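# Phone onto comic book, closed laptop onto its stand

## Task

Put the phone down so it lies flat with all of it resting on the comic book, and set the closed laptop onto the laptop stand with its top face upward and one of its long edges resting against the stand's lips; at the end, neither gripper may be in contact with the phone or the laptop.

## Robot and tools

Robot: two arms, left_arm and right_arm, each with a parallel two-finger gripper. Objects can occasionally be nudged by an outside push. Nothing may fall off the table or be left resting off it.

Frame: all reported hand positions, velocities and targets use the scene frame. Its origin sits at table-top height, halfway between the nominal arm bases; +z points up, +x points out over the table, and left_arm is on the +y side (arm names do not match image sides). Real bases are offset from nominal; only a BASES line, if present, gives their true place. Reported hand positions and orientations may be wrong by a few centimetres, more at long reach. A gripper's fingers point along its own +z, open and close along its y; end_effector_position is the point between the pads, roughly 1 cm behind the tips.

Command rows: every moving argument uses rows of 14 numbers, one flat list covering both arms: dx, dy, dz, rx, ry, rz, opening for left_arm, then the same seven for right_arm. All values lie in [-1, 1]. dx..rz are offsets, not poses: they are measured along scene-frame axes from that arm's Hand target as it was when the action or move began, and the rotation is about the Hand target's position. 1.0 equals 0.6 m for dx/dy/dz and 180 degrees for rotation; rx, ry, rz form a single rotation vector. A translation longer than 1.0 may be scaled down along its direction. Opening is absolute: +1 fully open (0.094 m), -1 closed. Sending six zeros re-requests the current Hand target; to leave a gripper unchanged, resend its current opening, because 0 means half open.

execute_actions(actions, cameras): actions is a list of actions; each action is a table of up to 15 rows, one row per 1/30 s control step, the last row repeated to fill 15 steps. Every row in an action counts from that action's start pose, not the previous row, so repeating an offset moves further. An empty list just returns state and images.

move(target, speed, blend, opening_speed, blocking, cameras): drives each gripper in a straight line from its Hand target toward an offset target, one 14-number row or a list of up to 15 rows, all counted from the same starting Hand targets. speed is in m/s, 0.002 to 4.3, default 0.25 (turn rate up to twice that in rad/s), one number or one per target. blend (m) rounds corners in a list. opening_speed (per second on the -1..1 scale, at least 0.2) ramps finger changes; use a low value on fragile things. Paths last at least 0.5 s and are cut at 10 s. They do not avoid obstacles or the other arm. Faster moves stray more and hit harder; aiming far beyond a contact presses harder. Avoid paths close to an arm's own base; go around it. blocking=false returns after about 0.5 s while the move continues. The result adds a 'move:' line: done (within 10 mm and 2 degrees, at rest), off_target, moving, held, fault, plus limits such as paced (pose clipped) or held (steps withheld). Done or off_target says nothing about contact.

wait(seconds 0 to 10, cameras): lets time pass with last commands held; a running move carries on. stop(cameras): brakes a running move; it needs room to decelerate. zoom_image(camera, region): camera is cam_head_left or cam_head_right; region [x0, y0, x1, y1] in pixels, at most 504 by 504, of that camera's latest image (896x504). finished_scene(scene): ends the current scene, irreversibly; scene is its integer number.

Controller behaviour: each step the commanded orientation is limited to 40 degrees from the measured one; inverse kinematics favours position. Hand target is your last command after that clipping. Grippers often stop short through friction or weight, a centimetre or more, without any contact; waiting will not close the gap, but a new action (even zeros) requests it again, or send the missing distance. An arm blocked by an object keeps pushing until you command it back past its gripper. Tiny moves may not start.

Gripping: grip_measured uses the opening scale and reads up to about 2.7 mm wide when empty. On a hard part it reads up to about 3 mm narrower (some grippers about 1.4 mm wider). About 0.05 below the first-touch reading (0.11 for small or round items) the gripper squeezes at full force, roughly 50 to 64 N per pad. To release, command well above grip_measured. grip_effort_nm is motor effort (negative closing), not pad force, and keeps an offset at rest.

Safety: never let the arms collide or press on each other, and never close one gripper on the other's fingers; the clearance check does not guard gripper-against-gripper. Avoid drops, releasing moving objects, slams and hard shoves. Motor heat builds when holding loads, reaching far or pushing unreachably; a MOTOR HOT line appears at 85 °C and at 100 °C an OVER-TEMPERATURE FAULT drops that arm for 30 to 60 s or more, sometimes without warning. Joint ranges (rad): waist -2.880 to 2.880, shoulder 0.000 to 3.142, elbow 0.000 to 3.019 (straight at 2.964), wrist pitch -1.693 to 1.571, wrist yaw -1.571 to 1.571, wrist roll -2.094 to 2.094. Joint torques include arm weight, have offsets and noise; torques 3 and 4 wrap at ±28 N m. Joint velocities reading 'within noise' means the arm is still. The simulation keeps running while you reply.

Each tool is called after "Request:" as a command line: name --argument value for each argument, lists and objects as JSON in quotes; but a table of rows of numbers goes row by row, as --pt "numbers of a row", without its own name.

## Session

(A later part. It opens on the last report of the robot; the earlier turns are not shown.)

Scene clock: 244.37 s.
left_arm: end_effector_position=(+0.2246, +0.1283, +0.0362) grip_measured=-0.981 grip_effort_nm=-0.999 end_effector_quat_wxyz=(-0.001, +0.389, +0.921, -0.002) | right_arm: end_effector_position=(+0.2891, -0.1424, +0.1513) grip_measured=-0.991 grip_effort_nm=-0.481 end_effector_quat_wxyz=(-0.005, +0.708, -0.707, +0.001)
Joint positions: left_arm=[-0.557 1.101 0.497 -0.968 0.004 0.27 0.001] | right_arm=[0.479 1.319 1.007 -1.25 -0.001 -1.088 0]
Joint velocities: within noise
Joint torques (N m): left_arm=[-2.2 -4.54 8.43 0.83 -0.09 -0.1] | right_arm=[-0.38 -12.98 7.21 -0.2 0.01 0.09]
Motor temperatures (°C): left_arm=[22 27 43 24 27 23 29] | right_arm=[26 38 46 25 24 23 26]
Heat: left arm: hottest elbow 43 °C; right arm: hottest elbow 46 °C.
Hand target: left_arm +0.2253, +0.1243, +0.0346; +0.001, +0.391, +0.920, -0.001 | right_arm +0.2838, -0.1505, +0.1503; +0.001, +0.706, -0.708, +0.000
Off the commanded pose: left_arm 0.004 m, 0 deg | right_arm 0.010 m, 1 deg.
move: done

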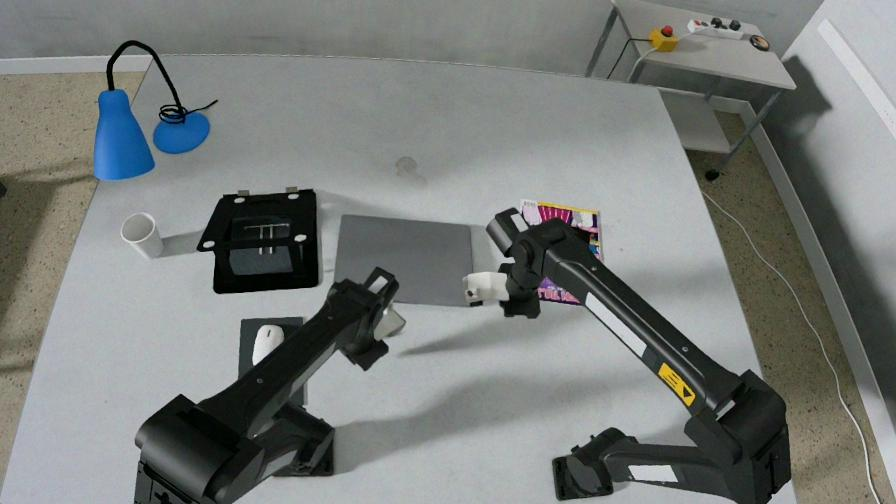

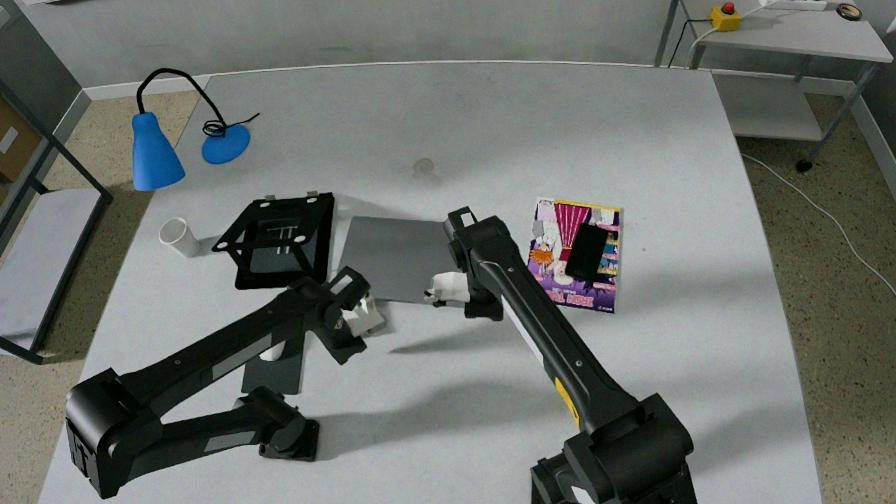

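Request:
move --pt "0 0 -0.022 0 0 0 -1 0 0 0 0 0 0 -1" --pt "0.17 -0.01 -0.01 0 0 0 -1 0 0 0 0 0 0 -1" --speed 0.1

Request:
zoom_image --camera "cam_head_left" --region '[250, 200, 530, 400]'

Request:
zoom_image --camera "cam_head_right" --region '[250, 200, 530, 400]'

Scene clock: 248.80 s.
left_arm: end_effector_position=(+0.2902, +0.1265, +0.0140) grip_measured=-0.981 grip_effort_nm=-0.994 end_effector_quat_wxyz=(-0.035, +0.396, +0.918, -0.003) | right_arm: end_effector_position=(+0.2891, -0.1424, +0.1513) grip_measured=-0.991 grip_effort_nm=-0.481 end_effector_quat_wxyz=(-0.005, +0.708, -0.707, +0.001)
Joint positions: left_arm=[-0.444 1.383 0.649 -0.906 0.007 0.4 0.001] | right_arm=[0.479 1.319 1.007 -1.25 -0.001 -1.088 0]
Joint velocities: within noise
Joint torques (N m): left_arm=[-0.26 -8.35 13.48 0.68 -0.24 0.08] | right_arm=[-0.32 -12.86 7.21 -0.21 0.01 0.08]
Motor temperatures (°C): left_arm=[22 27 42 24 27 23 29] | right_arm=[26 38 45 25 24 23 26]
Heat: left arm: hottest elbow 42 °C; right arm: hottest elbow 45 °C.
Hand target: left_arm +0.3272, +0.1184, +0.0285; +0.001, +0.391, +0.921, -0.001 | right_arm +0.2838, -0.1505, +0.1503; +0.001, +0.706, -0.708, +0.000
Off the commanded pose: left_arm 0.041 m, 4 deg | right_arm 0.010 m, 1 deg.
move: off_target (left_arm)

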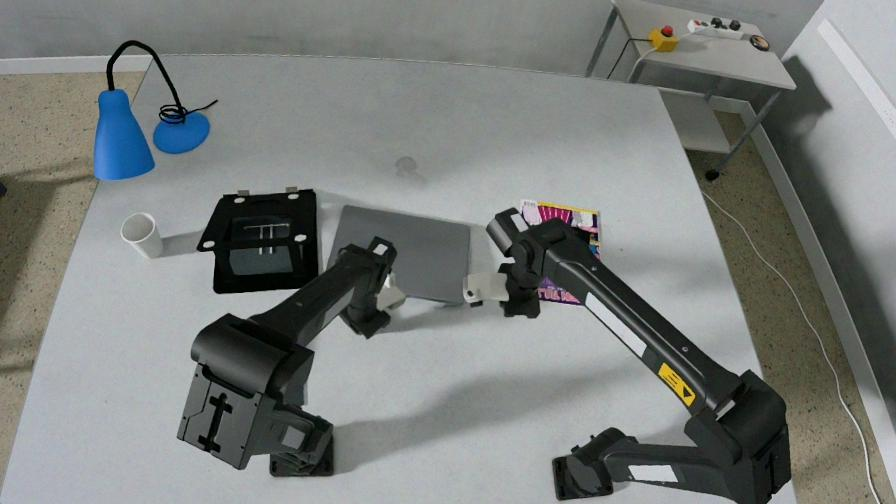

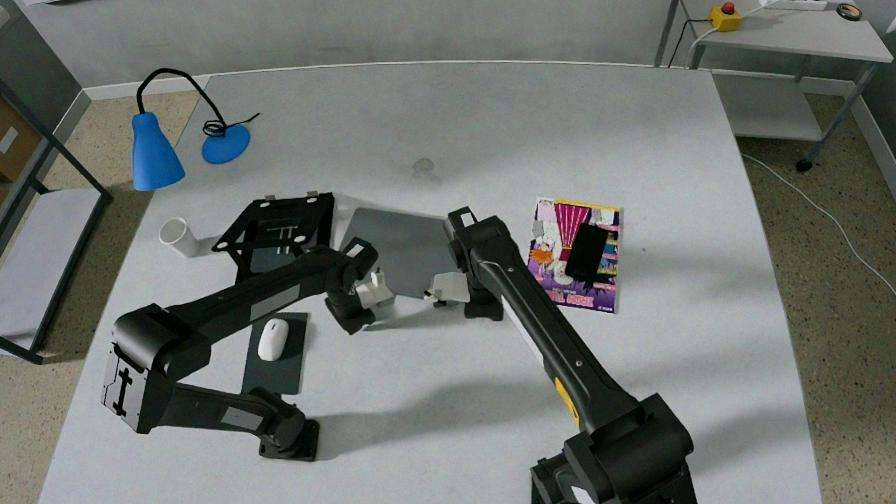

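Scaled by 1.800.

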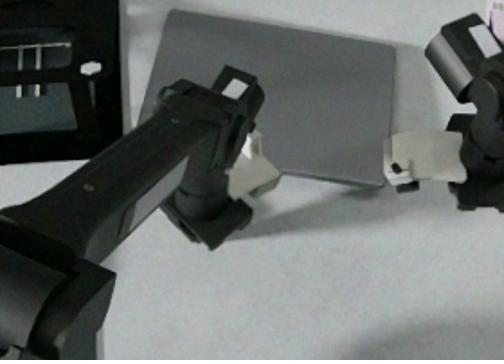

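Scaled by 1.800.

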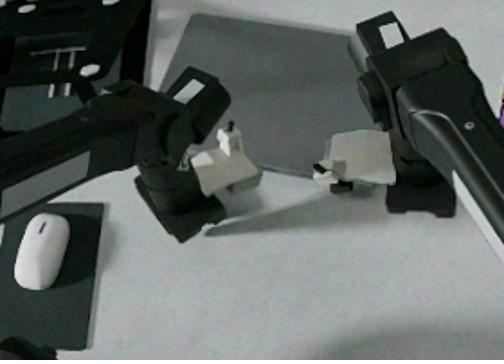

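Request:
move --pt "-0.1 0.0 0.0 0 0 0 -1 0 0 0 0 0 0 -1" --pt "-0.2 0.1 0.25 0 0 0 -1 0 -0.1 0.05 0 0 0 -1" --speed 0.2

Request:
zoom_image --camera "cam_head_left" --region '[310, 190, 510, 350]'

Request:
zoom_image --camera "cam_head_right" --region '[310, 190, 510, 350]'

Scene clock: 254.47 s.
left_arm: end_effector_position=(+0.1894, +0.1821, +0.1515) grip_measured=-0.981 grip_effort_nm=-0.994 end_effector_quat_wxyz=(-0.031, +0.393, +0.919, -0.002) | right_arm: end_effector_position=(+0.2875, -0.2047, +0.1792) grip_measured=-0.991 grip_effort_nm=-0.481 end_effector_quat_wxyz=(-0.002, +0.707, -0.707, +0.001)
Joint positions: left_arm=[-0.39 0.801 0.662 -1.495 0.001 0.446 0.001] | right_arm=[0.316 1.232 1.007 -1.342 0 -1.251 0]
Joint velocities: within noise
Joint torques (N m): left_arm=[0.03 -2.61 16.2 0.02 0.02 0.09] | right_arm=[-0.38 -11.28 8.02 -0.21 0.01 0.14]
Motor temperatures (°C): left_arm=[22 26 42 24 27 23 29] | right_arm=[26 38 45 25 24 23 26]
Heat: left arm: hottest elbow 42 °C; right arm: hottest elbow 45 °C.
Hand target: left_arm +0.2072, +0.1784, +0.1786; +0.001, +0.391, +0.920, -0.001 | right_arm +0.2838, -0.2105, +0.1802; +0.001, +0.706, -0.708, +0.000
Off the commanded pose: left_arm 0.033 m, 4 deg | right_arm 0.007 m, 0 deg.
move: off_target (left_arm)

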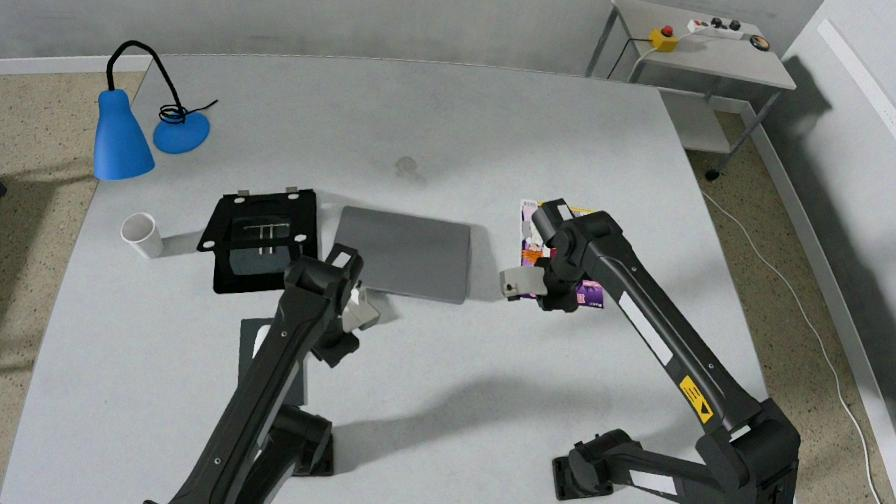

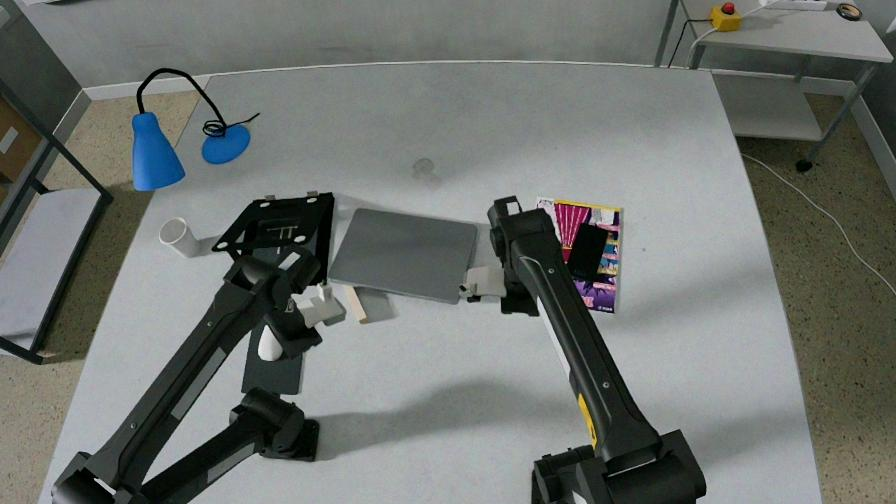

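Scaled by 2.520.

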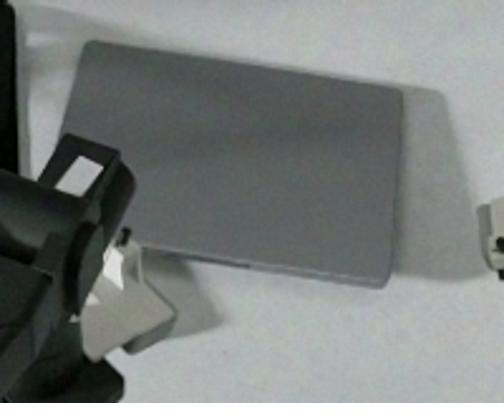

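Scaled by 2.520.

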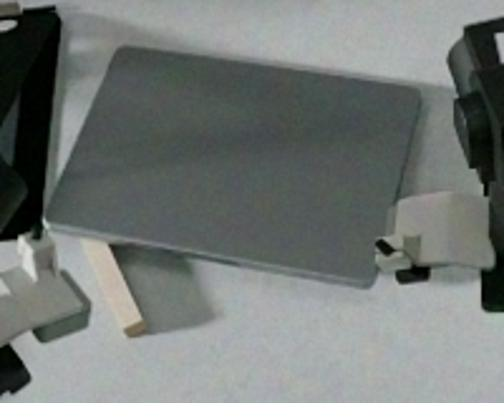

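Request:
move --pt "0 0 0 0 0 0 -1 -0.05 0.1 -0.03 0.04 -0.18 0.06 -1" --pt "0 0 0 0 0 0 -1 -0.023 0.2 -0.083 0.078 -0.355 0.124 -1" --pt "0 0 0 0 0 0 -1 0.05 0.267 -0.18 0.078 -0.355 0.124 -0.3" --speed 0.25

Request:
zoom_image --camera "cam_head_left" --region '[370, 230, 530, 350]'

Request:
zoom_image --camera "cam_head_right" --region '[370, 230, 530, 350]'

Scene clock: 274.93 s.
left_arm: end_effector_position=(+0.1894, +0.1822, +0.1515) grip_measured=-0.981 grip_effort_nm=-0.994 end_effector_quat_wxyz=(-0.031, +0.393, +0.919, -0.002) | right_arm: end_effector_position=(+0.3021, -0.0654, +0.0623) grip_measured=-0.302 grip_effort_nm=0.066 end_effector_quat_wxyz=(-0.437, +0.717, -0.462, +0.285)
Joint positions: left_arm=[-0.39 0.801 0.662 -1.495 0.001 0.447 0.001] | right_arm=[0.756 1.397 0.303 0.599 0.303 -1.416 0.033]
Joint velocities: within noise
Joint torques (N m): left_arm=[-0.38 -4.01 16.35 -0.23 0.06 0.16] | right_arm=[0.97 -7.41 8.08 2.14 0.06 0.15]
Motor temperatures (°C): left_arm=[22 26 47 24 27 23 29] | right_arm=[26 37 44 25 24 23 26]
Heat: left arm: hottest elbow 47 °C; right arm: hottest elbow 44 °C.
Hand target: left_arm +0.2073, +0.1784, +0.1786; +0.001, +0.391, +0.921, -0.001 | right_arm +0.3139, -0.0503, +0.0723; -0.452, +0.711, -0.455, +0.289
Off the commanded pose: left_arm 0.033 m, 4 deg | right_arm 0.022 m, 2 deg.
move: off_target (left_arm, right_arm); target 3's new opening was sent with right_arm's hand 0.022 m and 2 deg from that target

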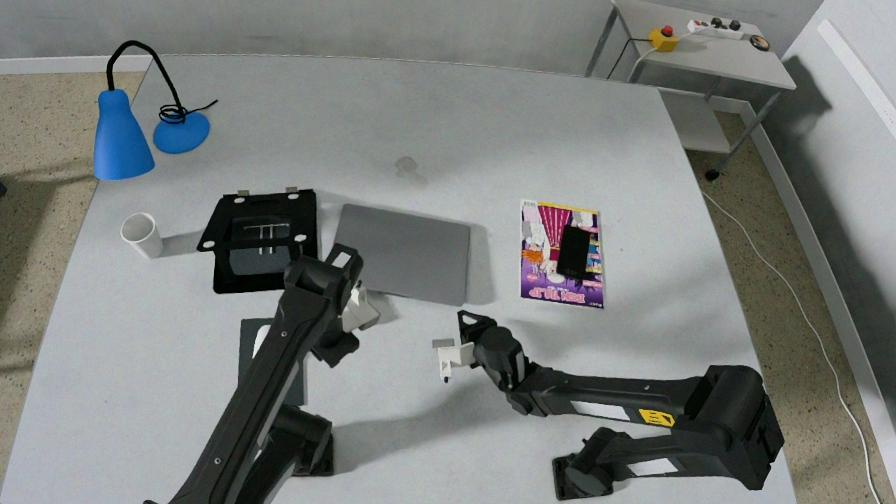

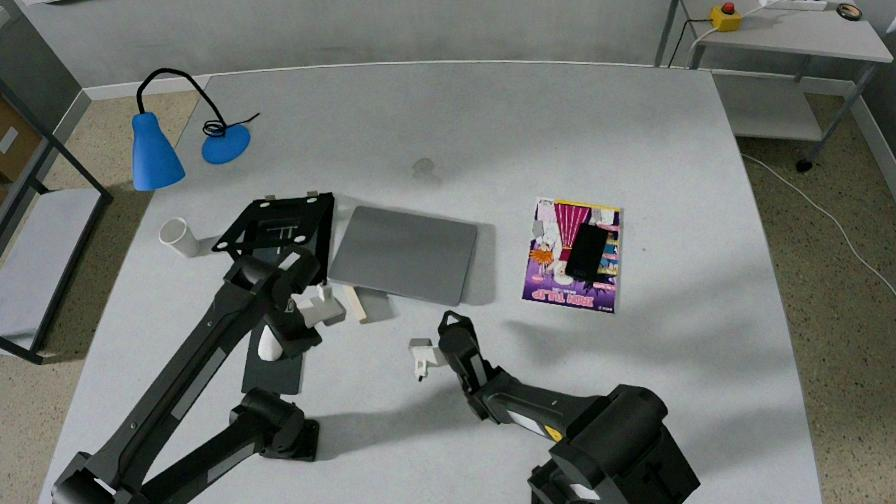

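Scaled by 3.150.

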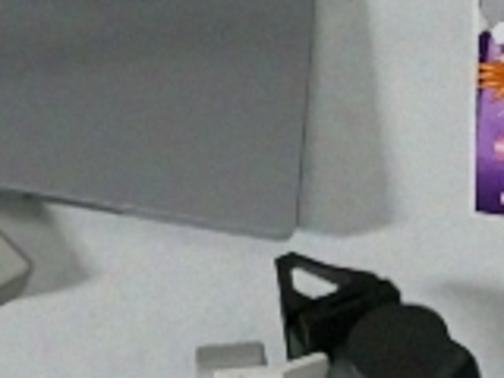

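Scaled by 3.150.

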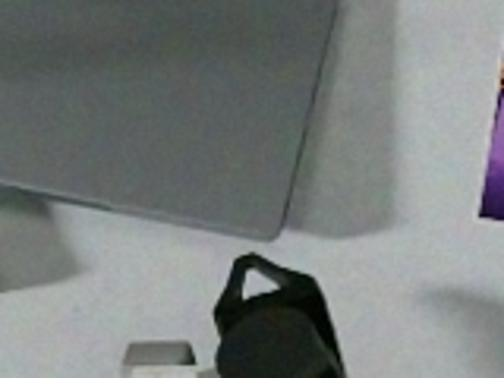

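Request:
move --pt "0 0 0 0 0 0 -1 0.045 0.04 -0.024 0 0 0 -0.3" --pt "0 0 0 0 0 0 -1 0.095 0.07 -0.05 0 0 0 -0.3" --speed 0.06

Request:
zoom_image --camera "cam_head_left" --region '[370, 230, 530, 350]'

Request:
zoom_image --camera "cam_head_right" --region '[370, 230, 530, 350]'

Scene clock: 283.37 s.
left_arm: end_effector_position=(+0.1894, +0.1822, +0.1515) grip_measured=-0.981 grip_effort_nm=-0.994 end_effector_quat_wxyz=(-0.031, +0.393, +0.919, -0.002) | right_arm: end_effector_position=(+0.3547, -0.0154, +0.0376) grip_measured=-0.301 grip_effort_nm=0.071 end_effector_quat_wxyz=(-0.443, +0.719, -0.455, +0.282)
Joint positions: left_arm=[-0.39 0.801 0.662 -1.495 0.001 0.447 0.001] | right_arm=[0.748 1.657 0.482 0.689 0.28 -1.429 0.033]
Joint velocities: within noise
Joint torques (N m): left_arm=[-0.38 -3.31 16.32 -0.13 0.03 0.08] | right_arm=[-0.38 -10.75 7.2 2.06 -0.02 0.11]
Motor temperatures (°C): left_arm=[22 26 47 23 27 23 29] | right_arm=[26 36 44 25 24 23 26]
Heat: left arm: hottest elbow 47 °C; right arm: hottest elbow 44 °C.
Hand target: left_arm +0.2073, +0.1784, +0.1786; +0.001, +0.391, +0.920, -0.001 | right_arm +0.3709, -0.0083, +0.0423; -0.452, +0.711, -0.454, +0.289
Off the commanded pose: left_arm 0.033 m, 4 deg | right_arm 0.018 m, 2 deg.
move: off_target (left_arm, right_arm)

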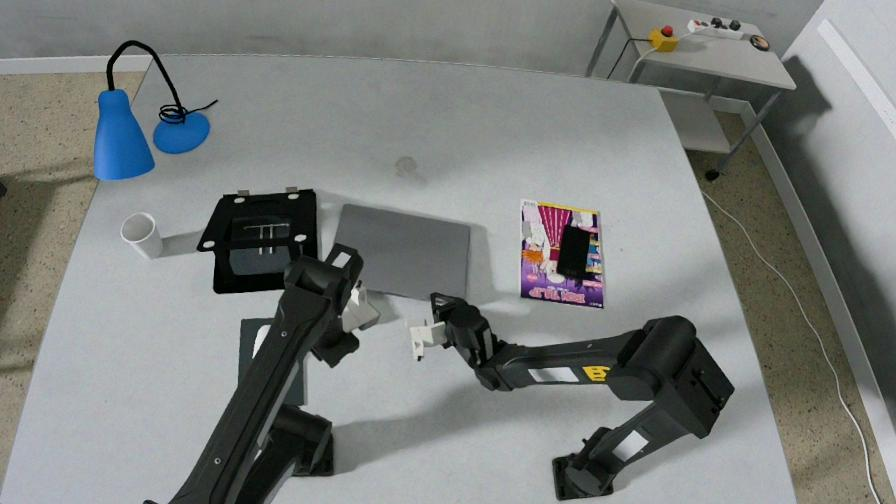

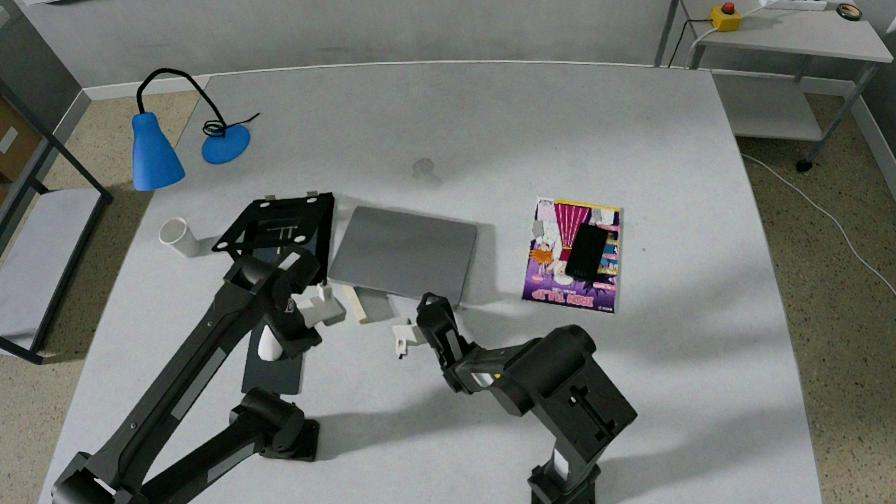

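Scaled by 3.150.

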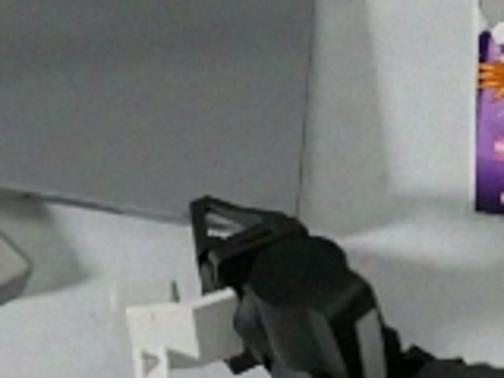

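Scaled by 3.150.

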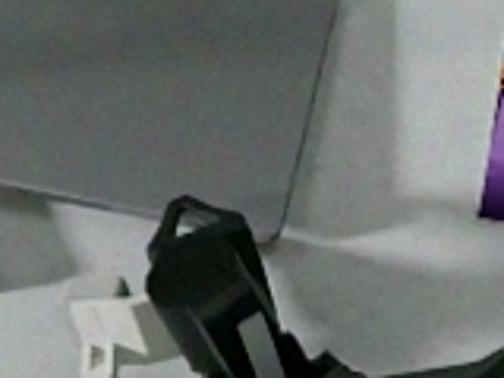

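Request:
move --pt "0 0 0 0 0 0 -1 -0.01 -0.005 -0.016 0 0 0 -0.3" --pt "0 0 0 0 0 0 -1 0.026 0.01 -0.022 0 0 0 -0.3" --speed 0.05

Request:
zoom_image --camera "cam_head_left" --region '[370, 230, 530, 350]'

Request:
zoom_image --camera "cam_head_right" --region '[370, 230, 530, 350]'

Scene clock: 287.77 s.
left_arm: end_effector_position=(+0.1894, +0.1822, +0.1515) grip_measured=-0.981 grip_effort_nm=-0.994 end_effector_quat_wxyz=(-0.031, +0.393, +0.919, -0.002) | right_arm: end_effector_position=(+0.3720, -0.0072, +0.0285) grip_measured=-0.301 grip_effort_nm=0.056 end_effector_quat_wxyz=(-0.448, +0.716, -0.455, +0.283)
Joint positions: left_arm=[-0.39 0.801 0.662 -1.495 0.001 0.447 0.001] | right_arm=[0.731 1.728 0.526 0.731 0.265 -1.436 0.033]
Joint velocities: within noise
Joint torques (N m): left_arm=[-0.26 -4.13 16.21 -0.09 0.08 0.12] | right_arm=[-0.38 -11.46 6.86 1.89 0.01 0.16]
Motor temperatures (°C): left_arm=[22 26 48 23 27 23 29] | right_arm=[26 36 43 25 24 23 26]
Heat: left arm: hottest elbow 48 °C; right arm: hottest elbow 43 °C.
Hand target: left_arm +0.2073, +0.1784, +0.1786; +0.001, +0.391, +0.920, -0.001 | right_arm +0.3865, -0.0022, +0.0292; -0.452, +0.711, -0.454, +0.289
Off the commanded pose: left_arm 0.033 m, 4 deg | right_arm 0.015 m, 1 deg.
move: off_target (left_arm, right_arm)

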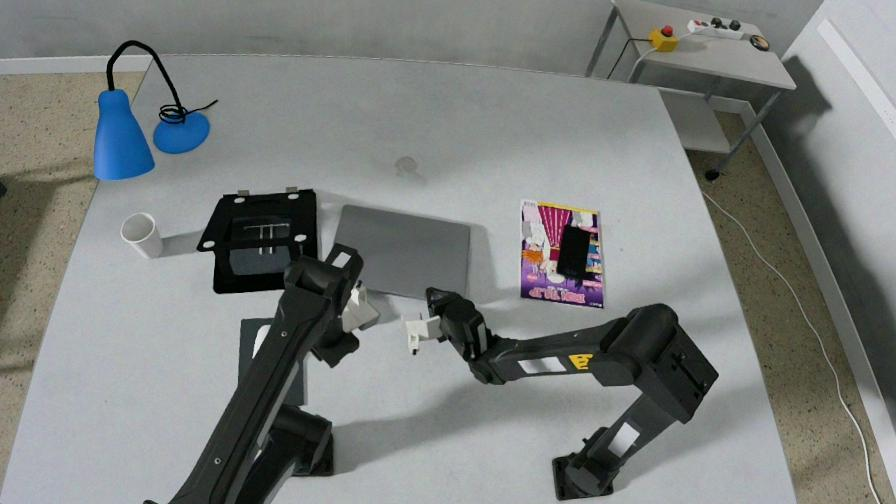

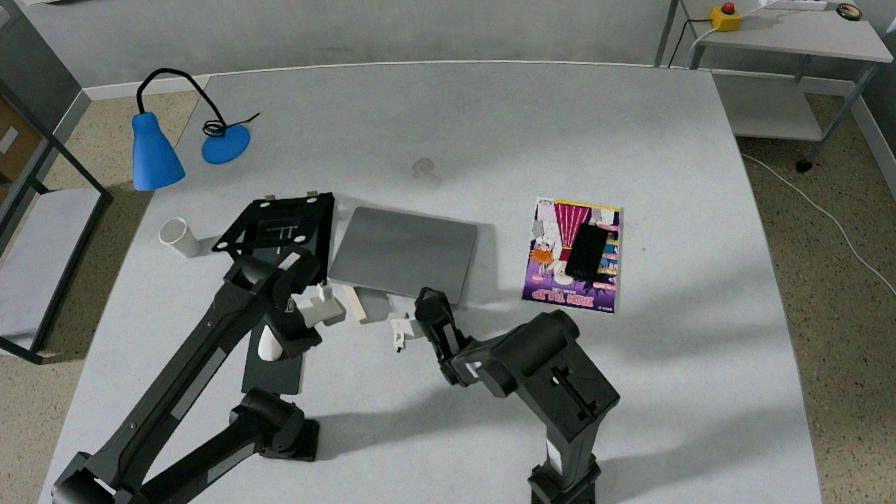

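Scaled by 3.150.

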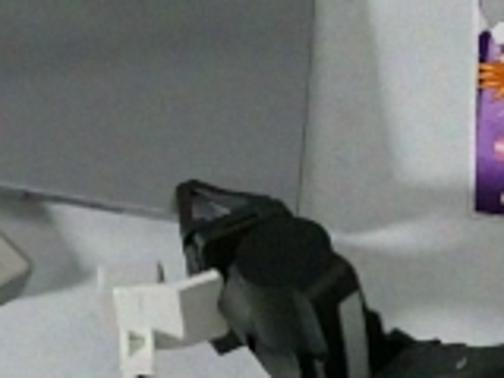

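Scaled by 3.150.

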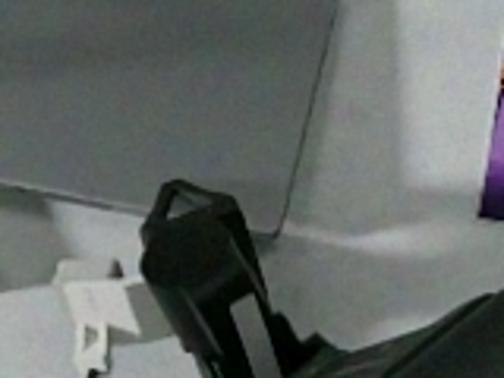

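Request:
move --pt "0 0 0 0 0 0 -1 0.02 0.008 -0.008 0 0 0 -0.3" --pt "0 0 0 0 0 0 -1 0.02 0.008 -0.008 0 0 0 -1" --speed 0.05 --opening_speed 0.3

Request:
zoom_image --camera "cam_head_left" --region '[320, 190, 530, 350]'

Request:
zoom_image --camera "cam_head_right" --region '[320, 190, 530, 350]'

Scene clock: 294.27 s.
left_arm: end_effector_position=(+0.1894, +0.1822, +0.1515) grip_measured=-0.981 grip_effort_nm=-0.994 end_effector_quat_wxyz=(-0.031, +0.393, +0.919, -0.002) | right_arm: end_effector_position=(+0.3852, -0.0032, +0.0337) grip_measured=-0.491 grip_effort_nm=-1.038 end_effector_quat_wxyz=(-0.463, +0.700, -0.465, +0.281)
Joint positions: left_arm=[-0.39 0.801 0.662 -1.495 0.001 0.447 0.001] | right_arm=[0.718 1.747 0.554 0.752 0.258 -1.41 0.024]
Joint velocities: within noise
Joint torques (N m): left_arm=[-0.03 -3.96 16.27 -0.32 0.04 0.11] | right_arm=[-0.21 -11.05 7.41 1.21 -0.14 -0.12]
Motor temperatures (°C): left_arm=[22 26 48 23 27 23 29] | right_arm=[26 36 43 25 24 23 26]
Heat: left arm: hottest elbow 48 °C; right arm: hottest elbow 43 °C.
Hand target: left_arm +0.2073, +0.1784, +0.1786; +0.001, +0.391, +0.920, -0.001 | right_arm +0.3985, +0.0025, +0.0243; -0.452, +0.711, -0.455, +0.289
Off the commanded pose: left_arm 0.033 m, 4 deg | right_arm 0.017 m, 2 deg.
move: off_target (left_arm, right_arm); target 2's new opening was sent with right_arm's hand 0.022 m and 1 deg from that target

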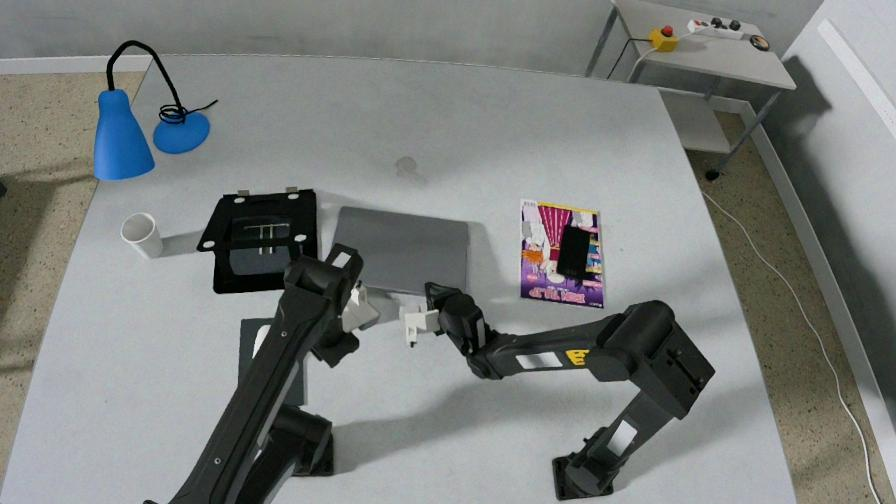

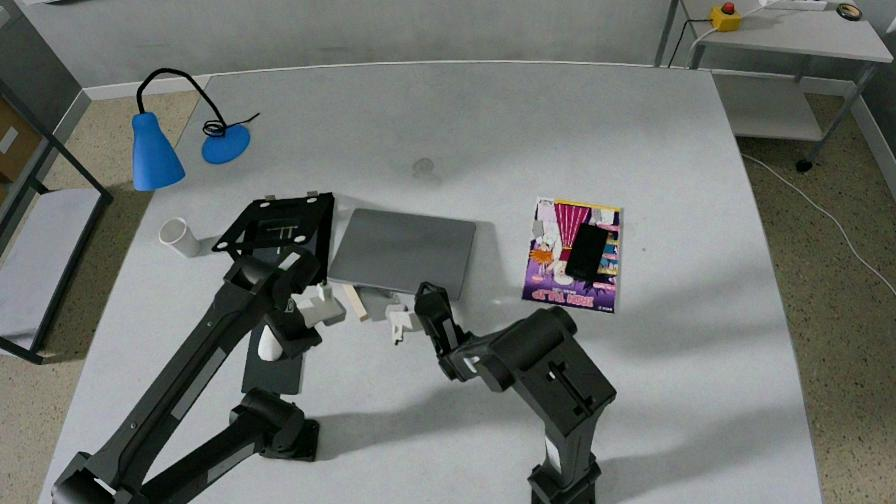

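Scaled by 2.400.

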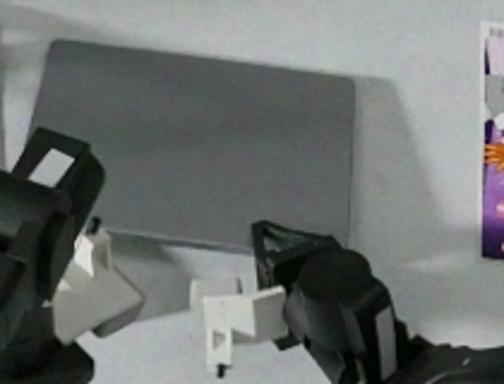

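Scaled by 2.400.

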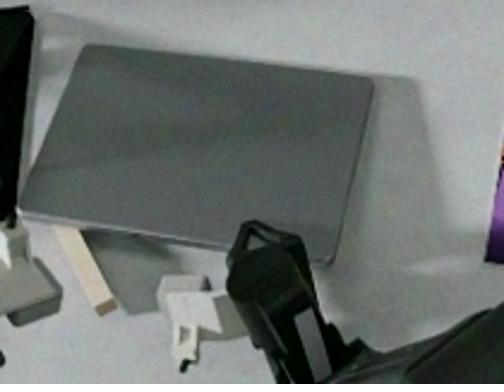

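Request:
move --pt "0 0 0 0 0 0 -1 0.02 0.0 0.12 0 0 0 -1" --speed 0.06

Request:
zoom_image --camera "cam_head_left" --region '[320, 190, 530, 350]'

Request:
zoom_image --camera "cam_head_right" --region '[320, 190, 530, 350]'

Scene clock: 299.43 s.
left_arm: end_effector_position=(+0.1894, +0.1822, +0.1515) grip_measured=-0.981 grip_effort_nm=-0.994 end_effector_quat_wxyz=(-0.031, +0.393, +0.919, -0.002) | right_arm: end_effector_position=(+0.3954, -0.0066, +0.0698) grip_measured=-0.542 grip_effort_nm=-1.013 end_effector_quat_wxyz=(-0.443, +0.708, -0.480, +0.269)
Joint positions: left_arm=[-0.39 0.801 0.662 -1.495 0.001 0.447 0.001] | right_arm=[0.694 1.604 0.6 0.507 0.239 -1.394 0.022]
Joint velocities: within noise
Joint torques (N m): left_arm=[-0.21 -3.55 16.23 -0.05 0.04 0.11] | right_arm=[0.09 -16.5 8.99 0.72 -0.01 -0.33]
Motor temperatures (°C): left_arm=[22 26 49 23 27 23 29] | right_arm=[26 36 43 25 24 23 26]
Heat: left arm: hottest elbow 49 °C; right arm: hottest elbow 43 °C.
Hand target: left_arm +0.2073, +0.1784, +0.1786; +0.001, +0.391, +0.920, -0.001 | right_arm +0.4105, +0.0026, +0.0964; -0.452, +0.711, -0.454, +0.289
Off the commanded pose: left_arm 0.033 m, 4 deg | right_arm 0.032 m, 4 deg.
move: off_target (left_arm, right_arm)

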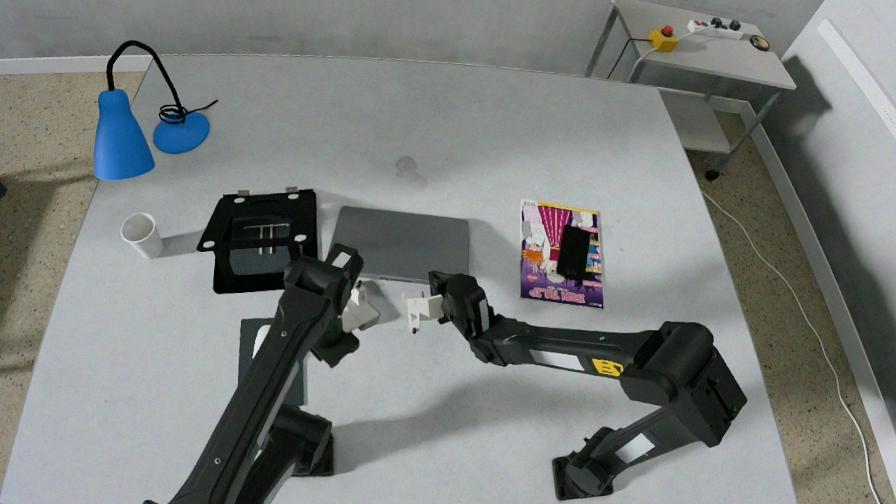

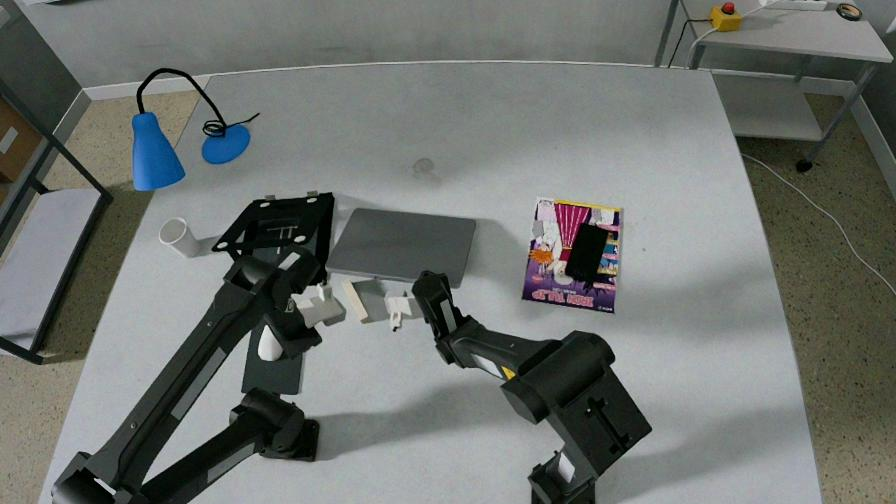

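Scaled by 2.400.

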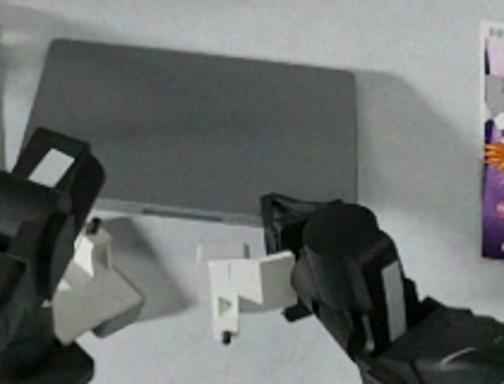

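Scaled by 2.400.

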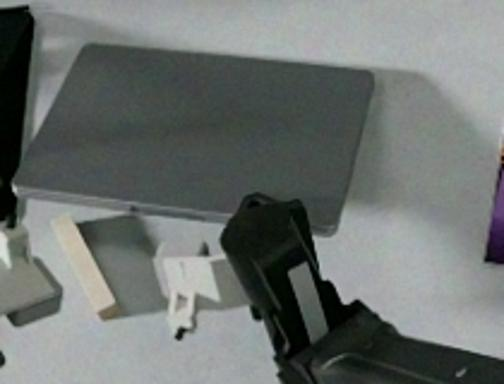

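Request:
move --pt "0 0 0 0 0 0 -1 0.015 0.0 0.05 0 0.02 0 -1" --speed 0.06

Request:
zoom_image --camera "cam_head_left" --region '[320, 190, 530, 350]'

Request:
zoom_image --camera "cam_head_right" --region '[320, 190, 530, 350]'

Scene clock: 304.00 s.
left_arm: end_effector_position=(+0.1894, +0.1822, +0.1515) grip_measured=-0.981 grip_effort_nm=-0.994 end_effector_quat_wxyz=(-0.031, +0.393, +0.919, -0.002) | right_arm: end_effector_position=(+0.4029, -0.0083, +0.0928) grip_measured=-0.561 grip_effort_nm=-1.033 end_effector_quat_wxyz=(-0.423, +0.717, -0.496, +0.247)
Joint positions: left_arm=[-0.39 0.801 0.662 -1.495 0.001 0.447 0.001] | right_arm=[0.67 1.523 0.66 0.303 0.203 -1.367 0.021]
Joint velocities: within noise
Joint torques (N m): left_arm=[0.09 -3.43 16.31 -0.12 -0.01 0.09] | right_arm=[0.09 -16.26 10.65 0.7 -0.06 -0.39]
Motor temperatures (°C): left_arm=[22 26 49 23 27 23 29] | right_arm=[26 36 43 25 24 23 26]
Heat: left arm: hottest elbow 49 °C; right arm: hottest elbow 43 °C.
Hand target: left_arm +0.2073, +0.1784, +0.1786; +0.001, +0.391, +0.920, -0.001 | right_arm +0.4195, +0.0025, +0.1263; -0.437, +0.720, -0.468, +0.267
Off the commanded pose: left_arm 0.033 m, 4 deg | right_arm 0.039 m, 4 deg.
move: off_target (left_arm, right_arm)

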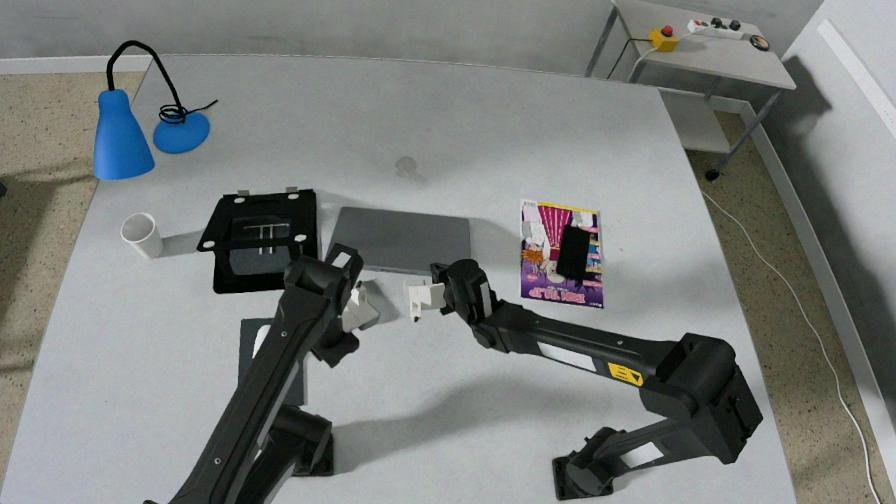

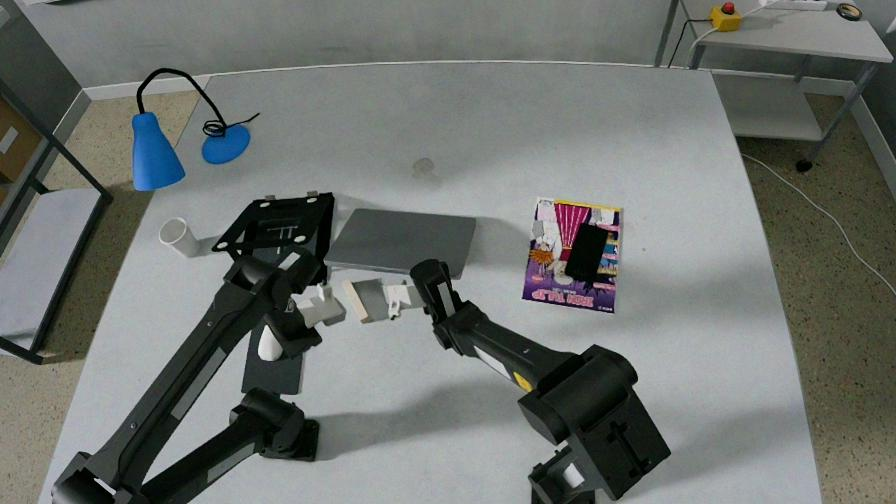

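Scaled by 2.400.

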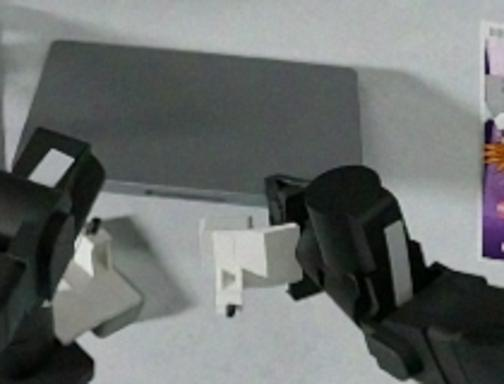

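Scaled by 2.400.

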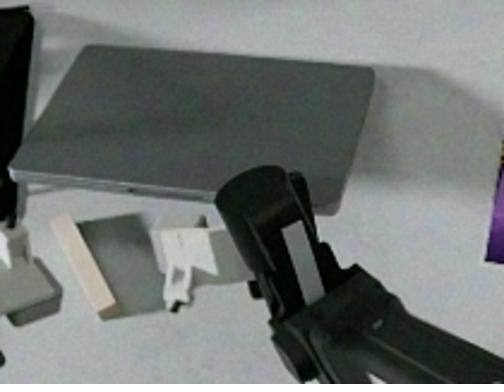

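Request:
move --pt "0.0 0.036 0.05 -0.175 -0.062 0.315 0.3 0 0 0 0 0 0 -1" --pt "0.12 0.03 0.03 -0.351 -0.124 0.63 0.3 0 0 0 0 0 0 -1" --pt "0.24 0.016 -0.06 -0.351 -0.124 0.63 0.3 0 0 0 0 0 0 -1" --speed 0.2

Request:
zoom_image --camera "cam_head_left" --region '[290, 190, 490, 350]'

Request:
zoom_image --camera "cam_head_right" --region '[290, 190, 490, 350]'

Scene clock: 318.30 s.
left_arm: end_effector_position=(+0.3462, +0.1858, +0.1390) grip_measured=+0.298 grip_effort_nm=0.125 end_effector_quat_wxyz=(+0.310, -0.561, +0.690, -0.337) | right_arm: end_effector_position=(+0.4029, -0.0082, +0.0931) grip_measured=-0.563 grip_effort_nm=-1.043 end_effector_quat_wxyz=(-0.424, +0.716, -0.497, +0.246)
Joint positions: left_arm=[-0.231 0.653 0.298 -0.265 -0.048 -1.543 0.061] | right_arm=[0.67 1.522 0.66 0.303 0.202 -1.366 0.021]
Joint velocities: within noise
Joint torques (N m): left_arm=[0.09 -1.67 11.29 2.32 0.08 0.02] | right_arm=[0.26 -16.26 10.63 0.66 -0.05 -0.39]
Motor temperatures (°C): left_arm=[22 26 48 24 27 23 29] | right_arm=[26 36 46 25 24 24 27]
Heat: left arm: hottest elbow 48 °C; right arm: hottest elbow 46 °C.
Hand target: left_arm +0.3512, +0.1880, +0.1425; +0.315, -0.564, +0.683, -0.342 | right_arm +0.4195, +0.0025, +0.1262; -0.437, +0.720, -0.468, +0.266
Off the commanded pose: left_arm 0.007 m, 1 deg | right_arm 0.039 m, 4 deg.
move: off_target (right_arm)

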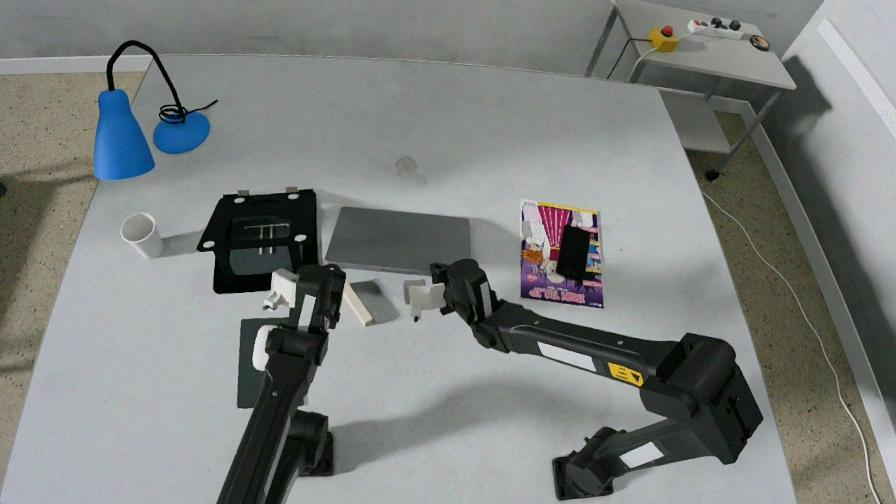

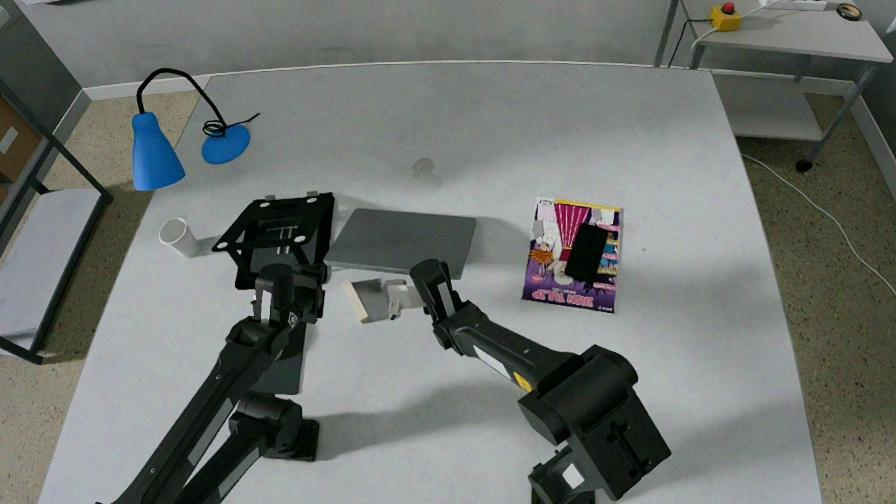

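Scaled by 2.520.

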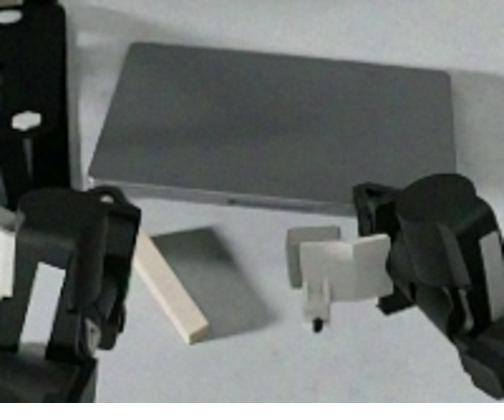

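Scaled by 2.520.

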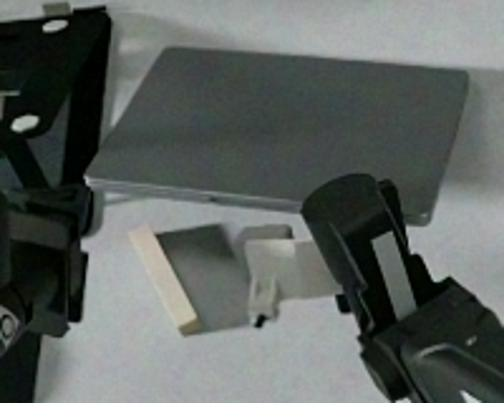

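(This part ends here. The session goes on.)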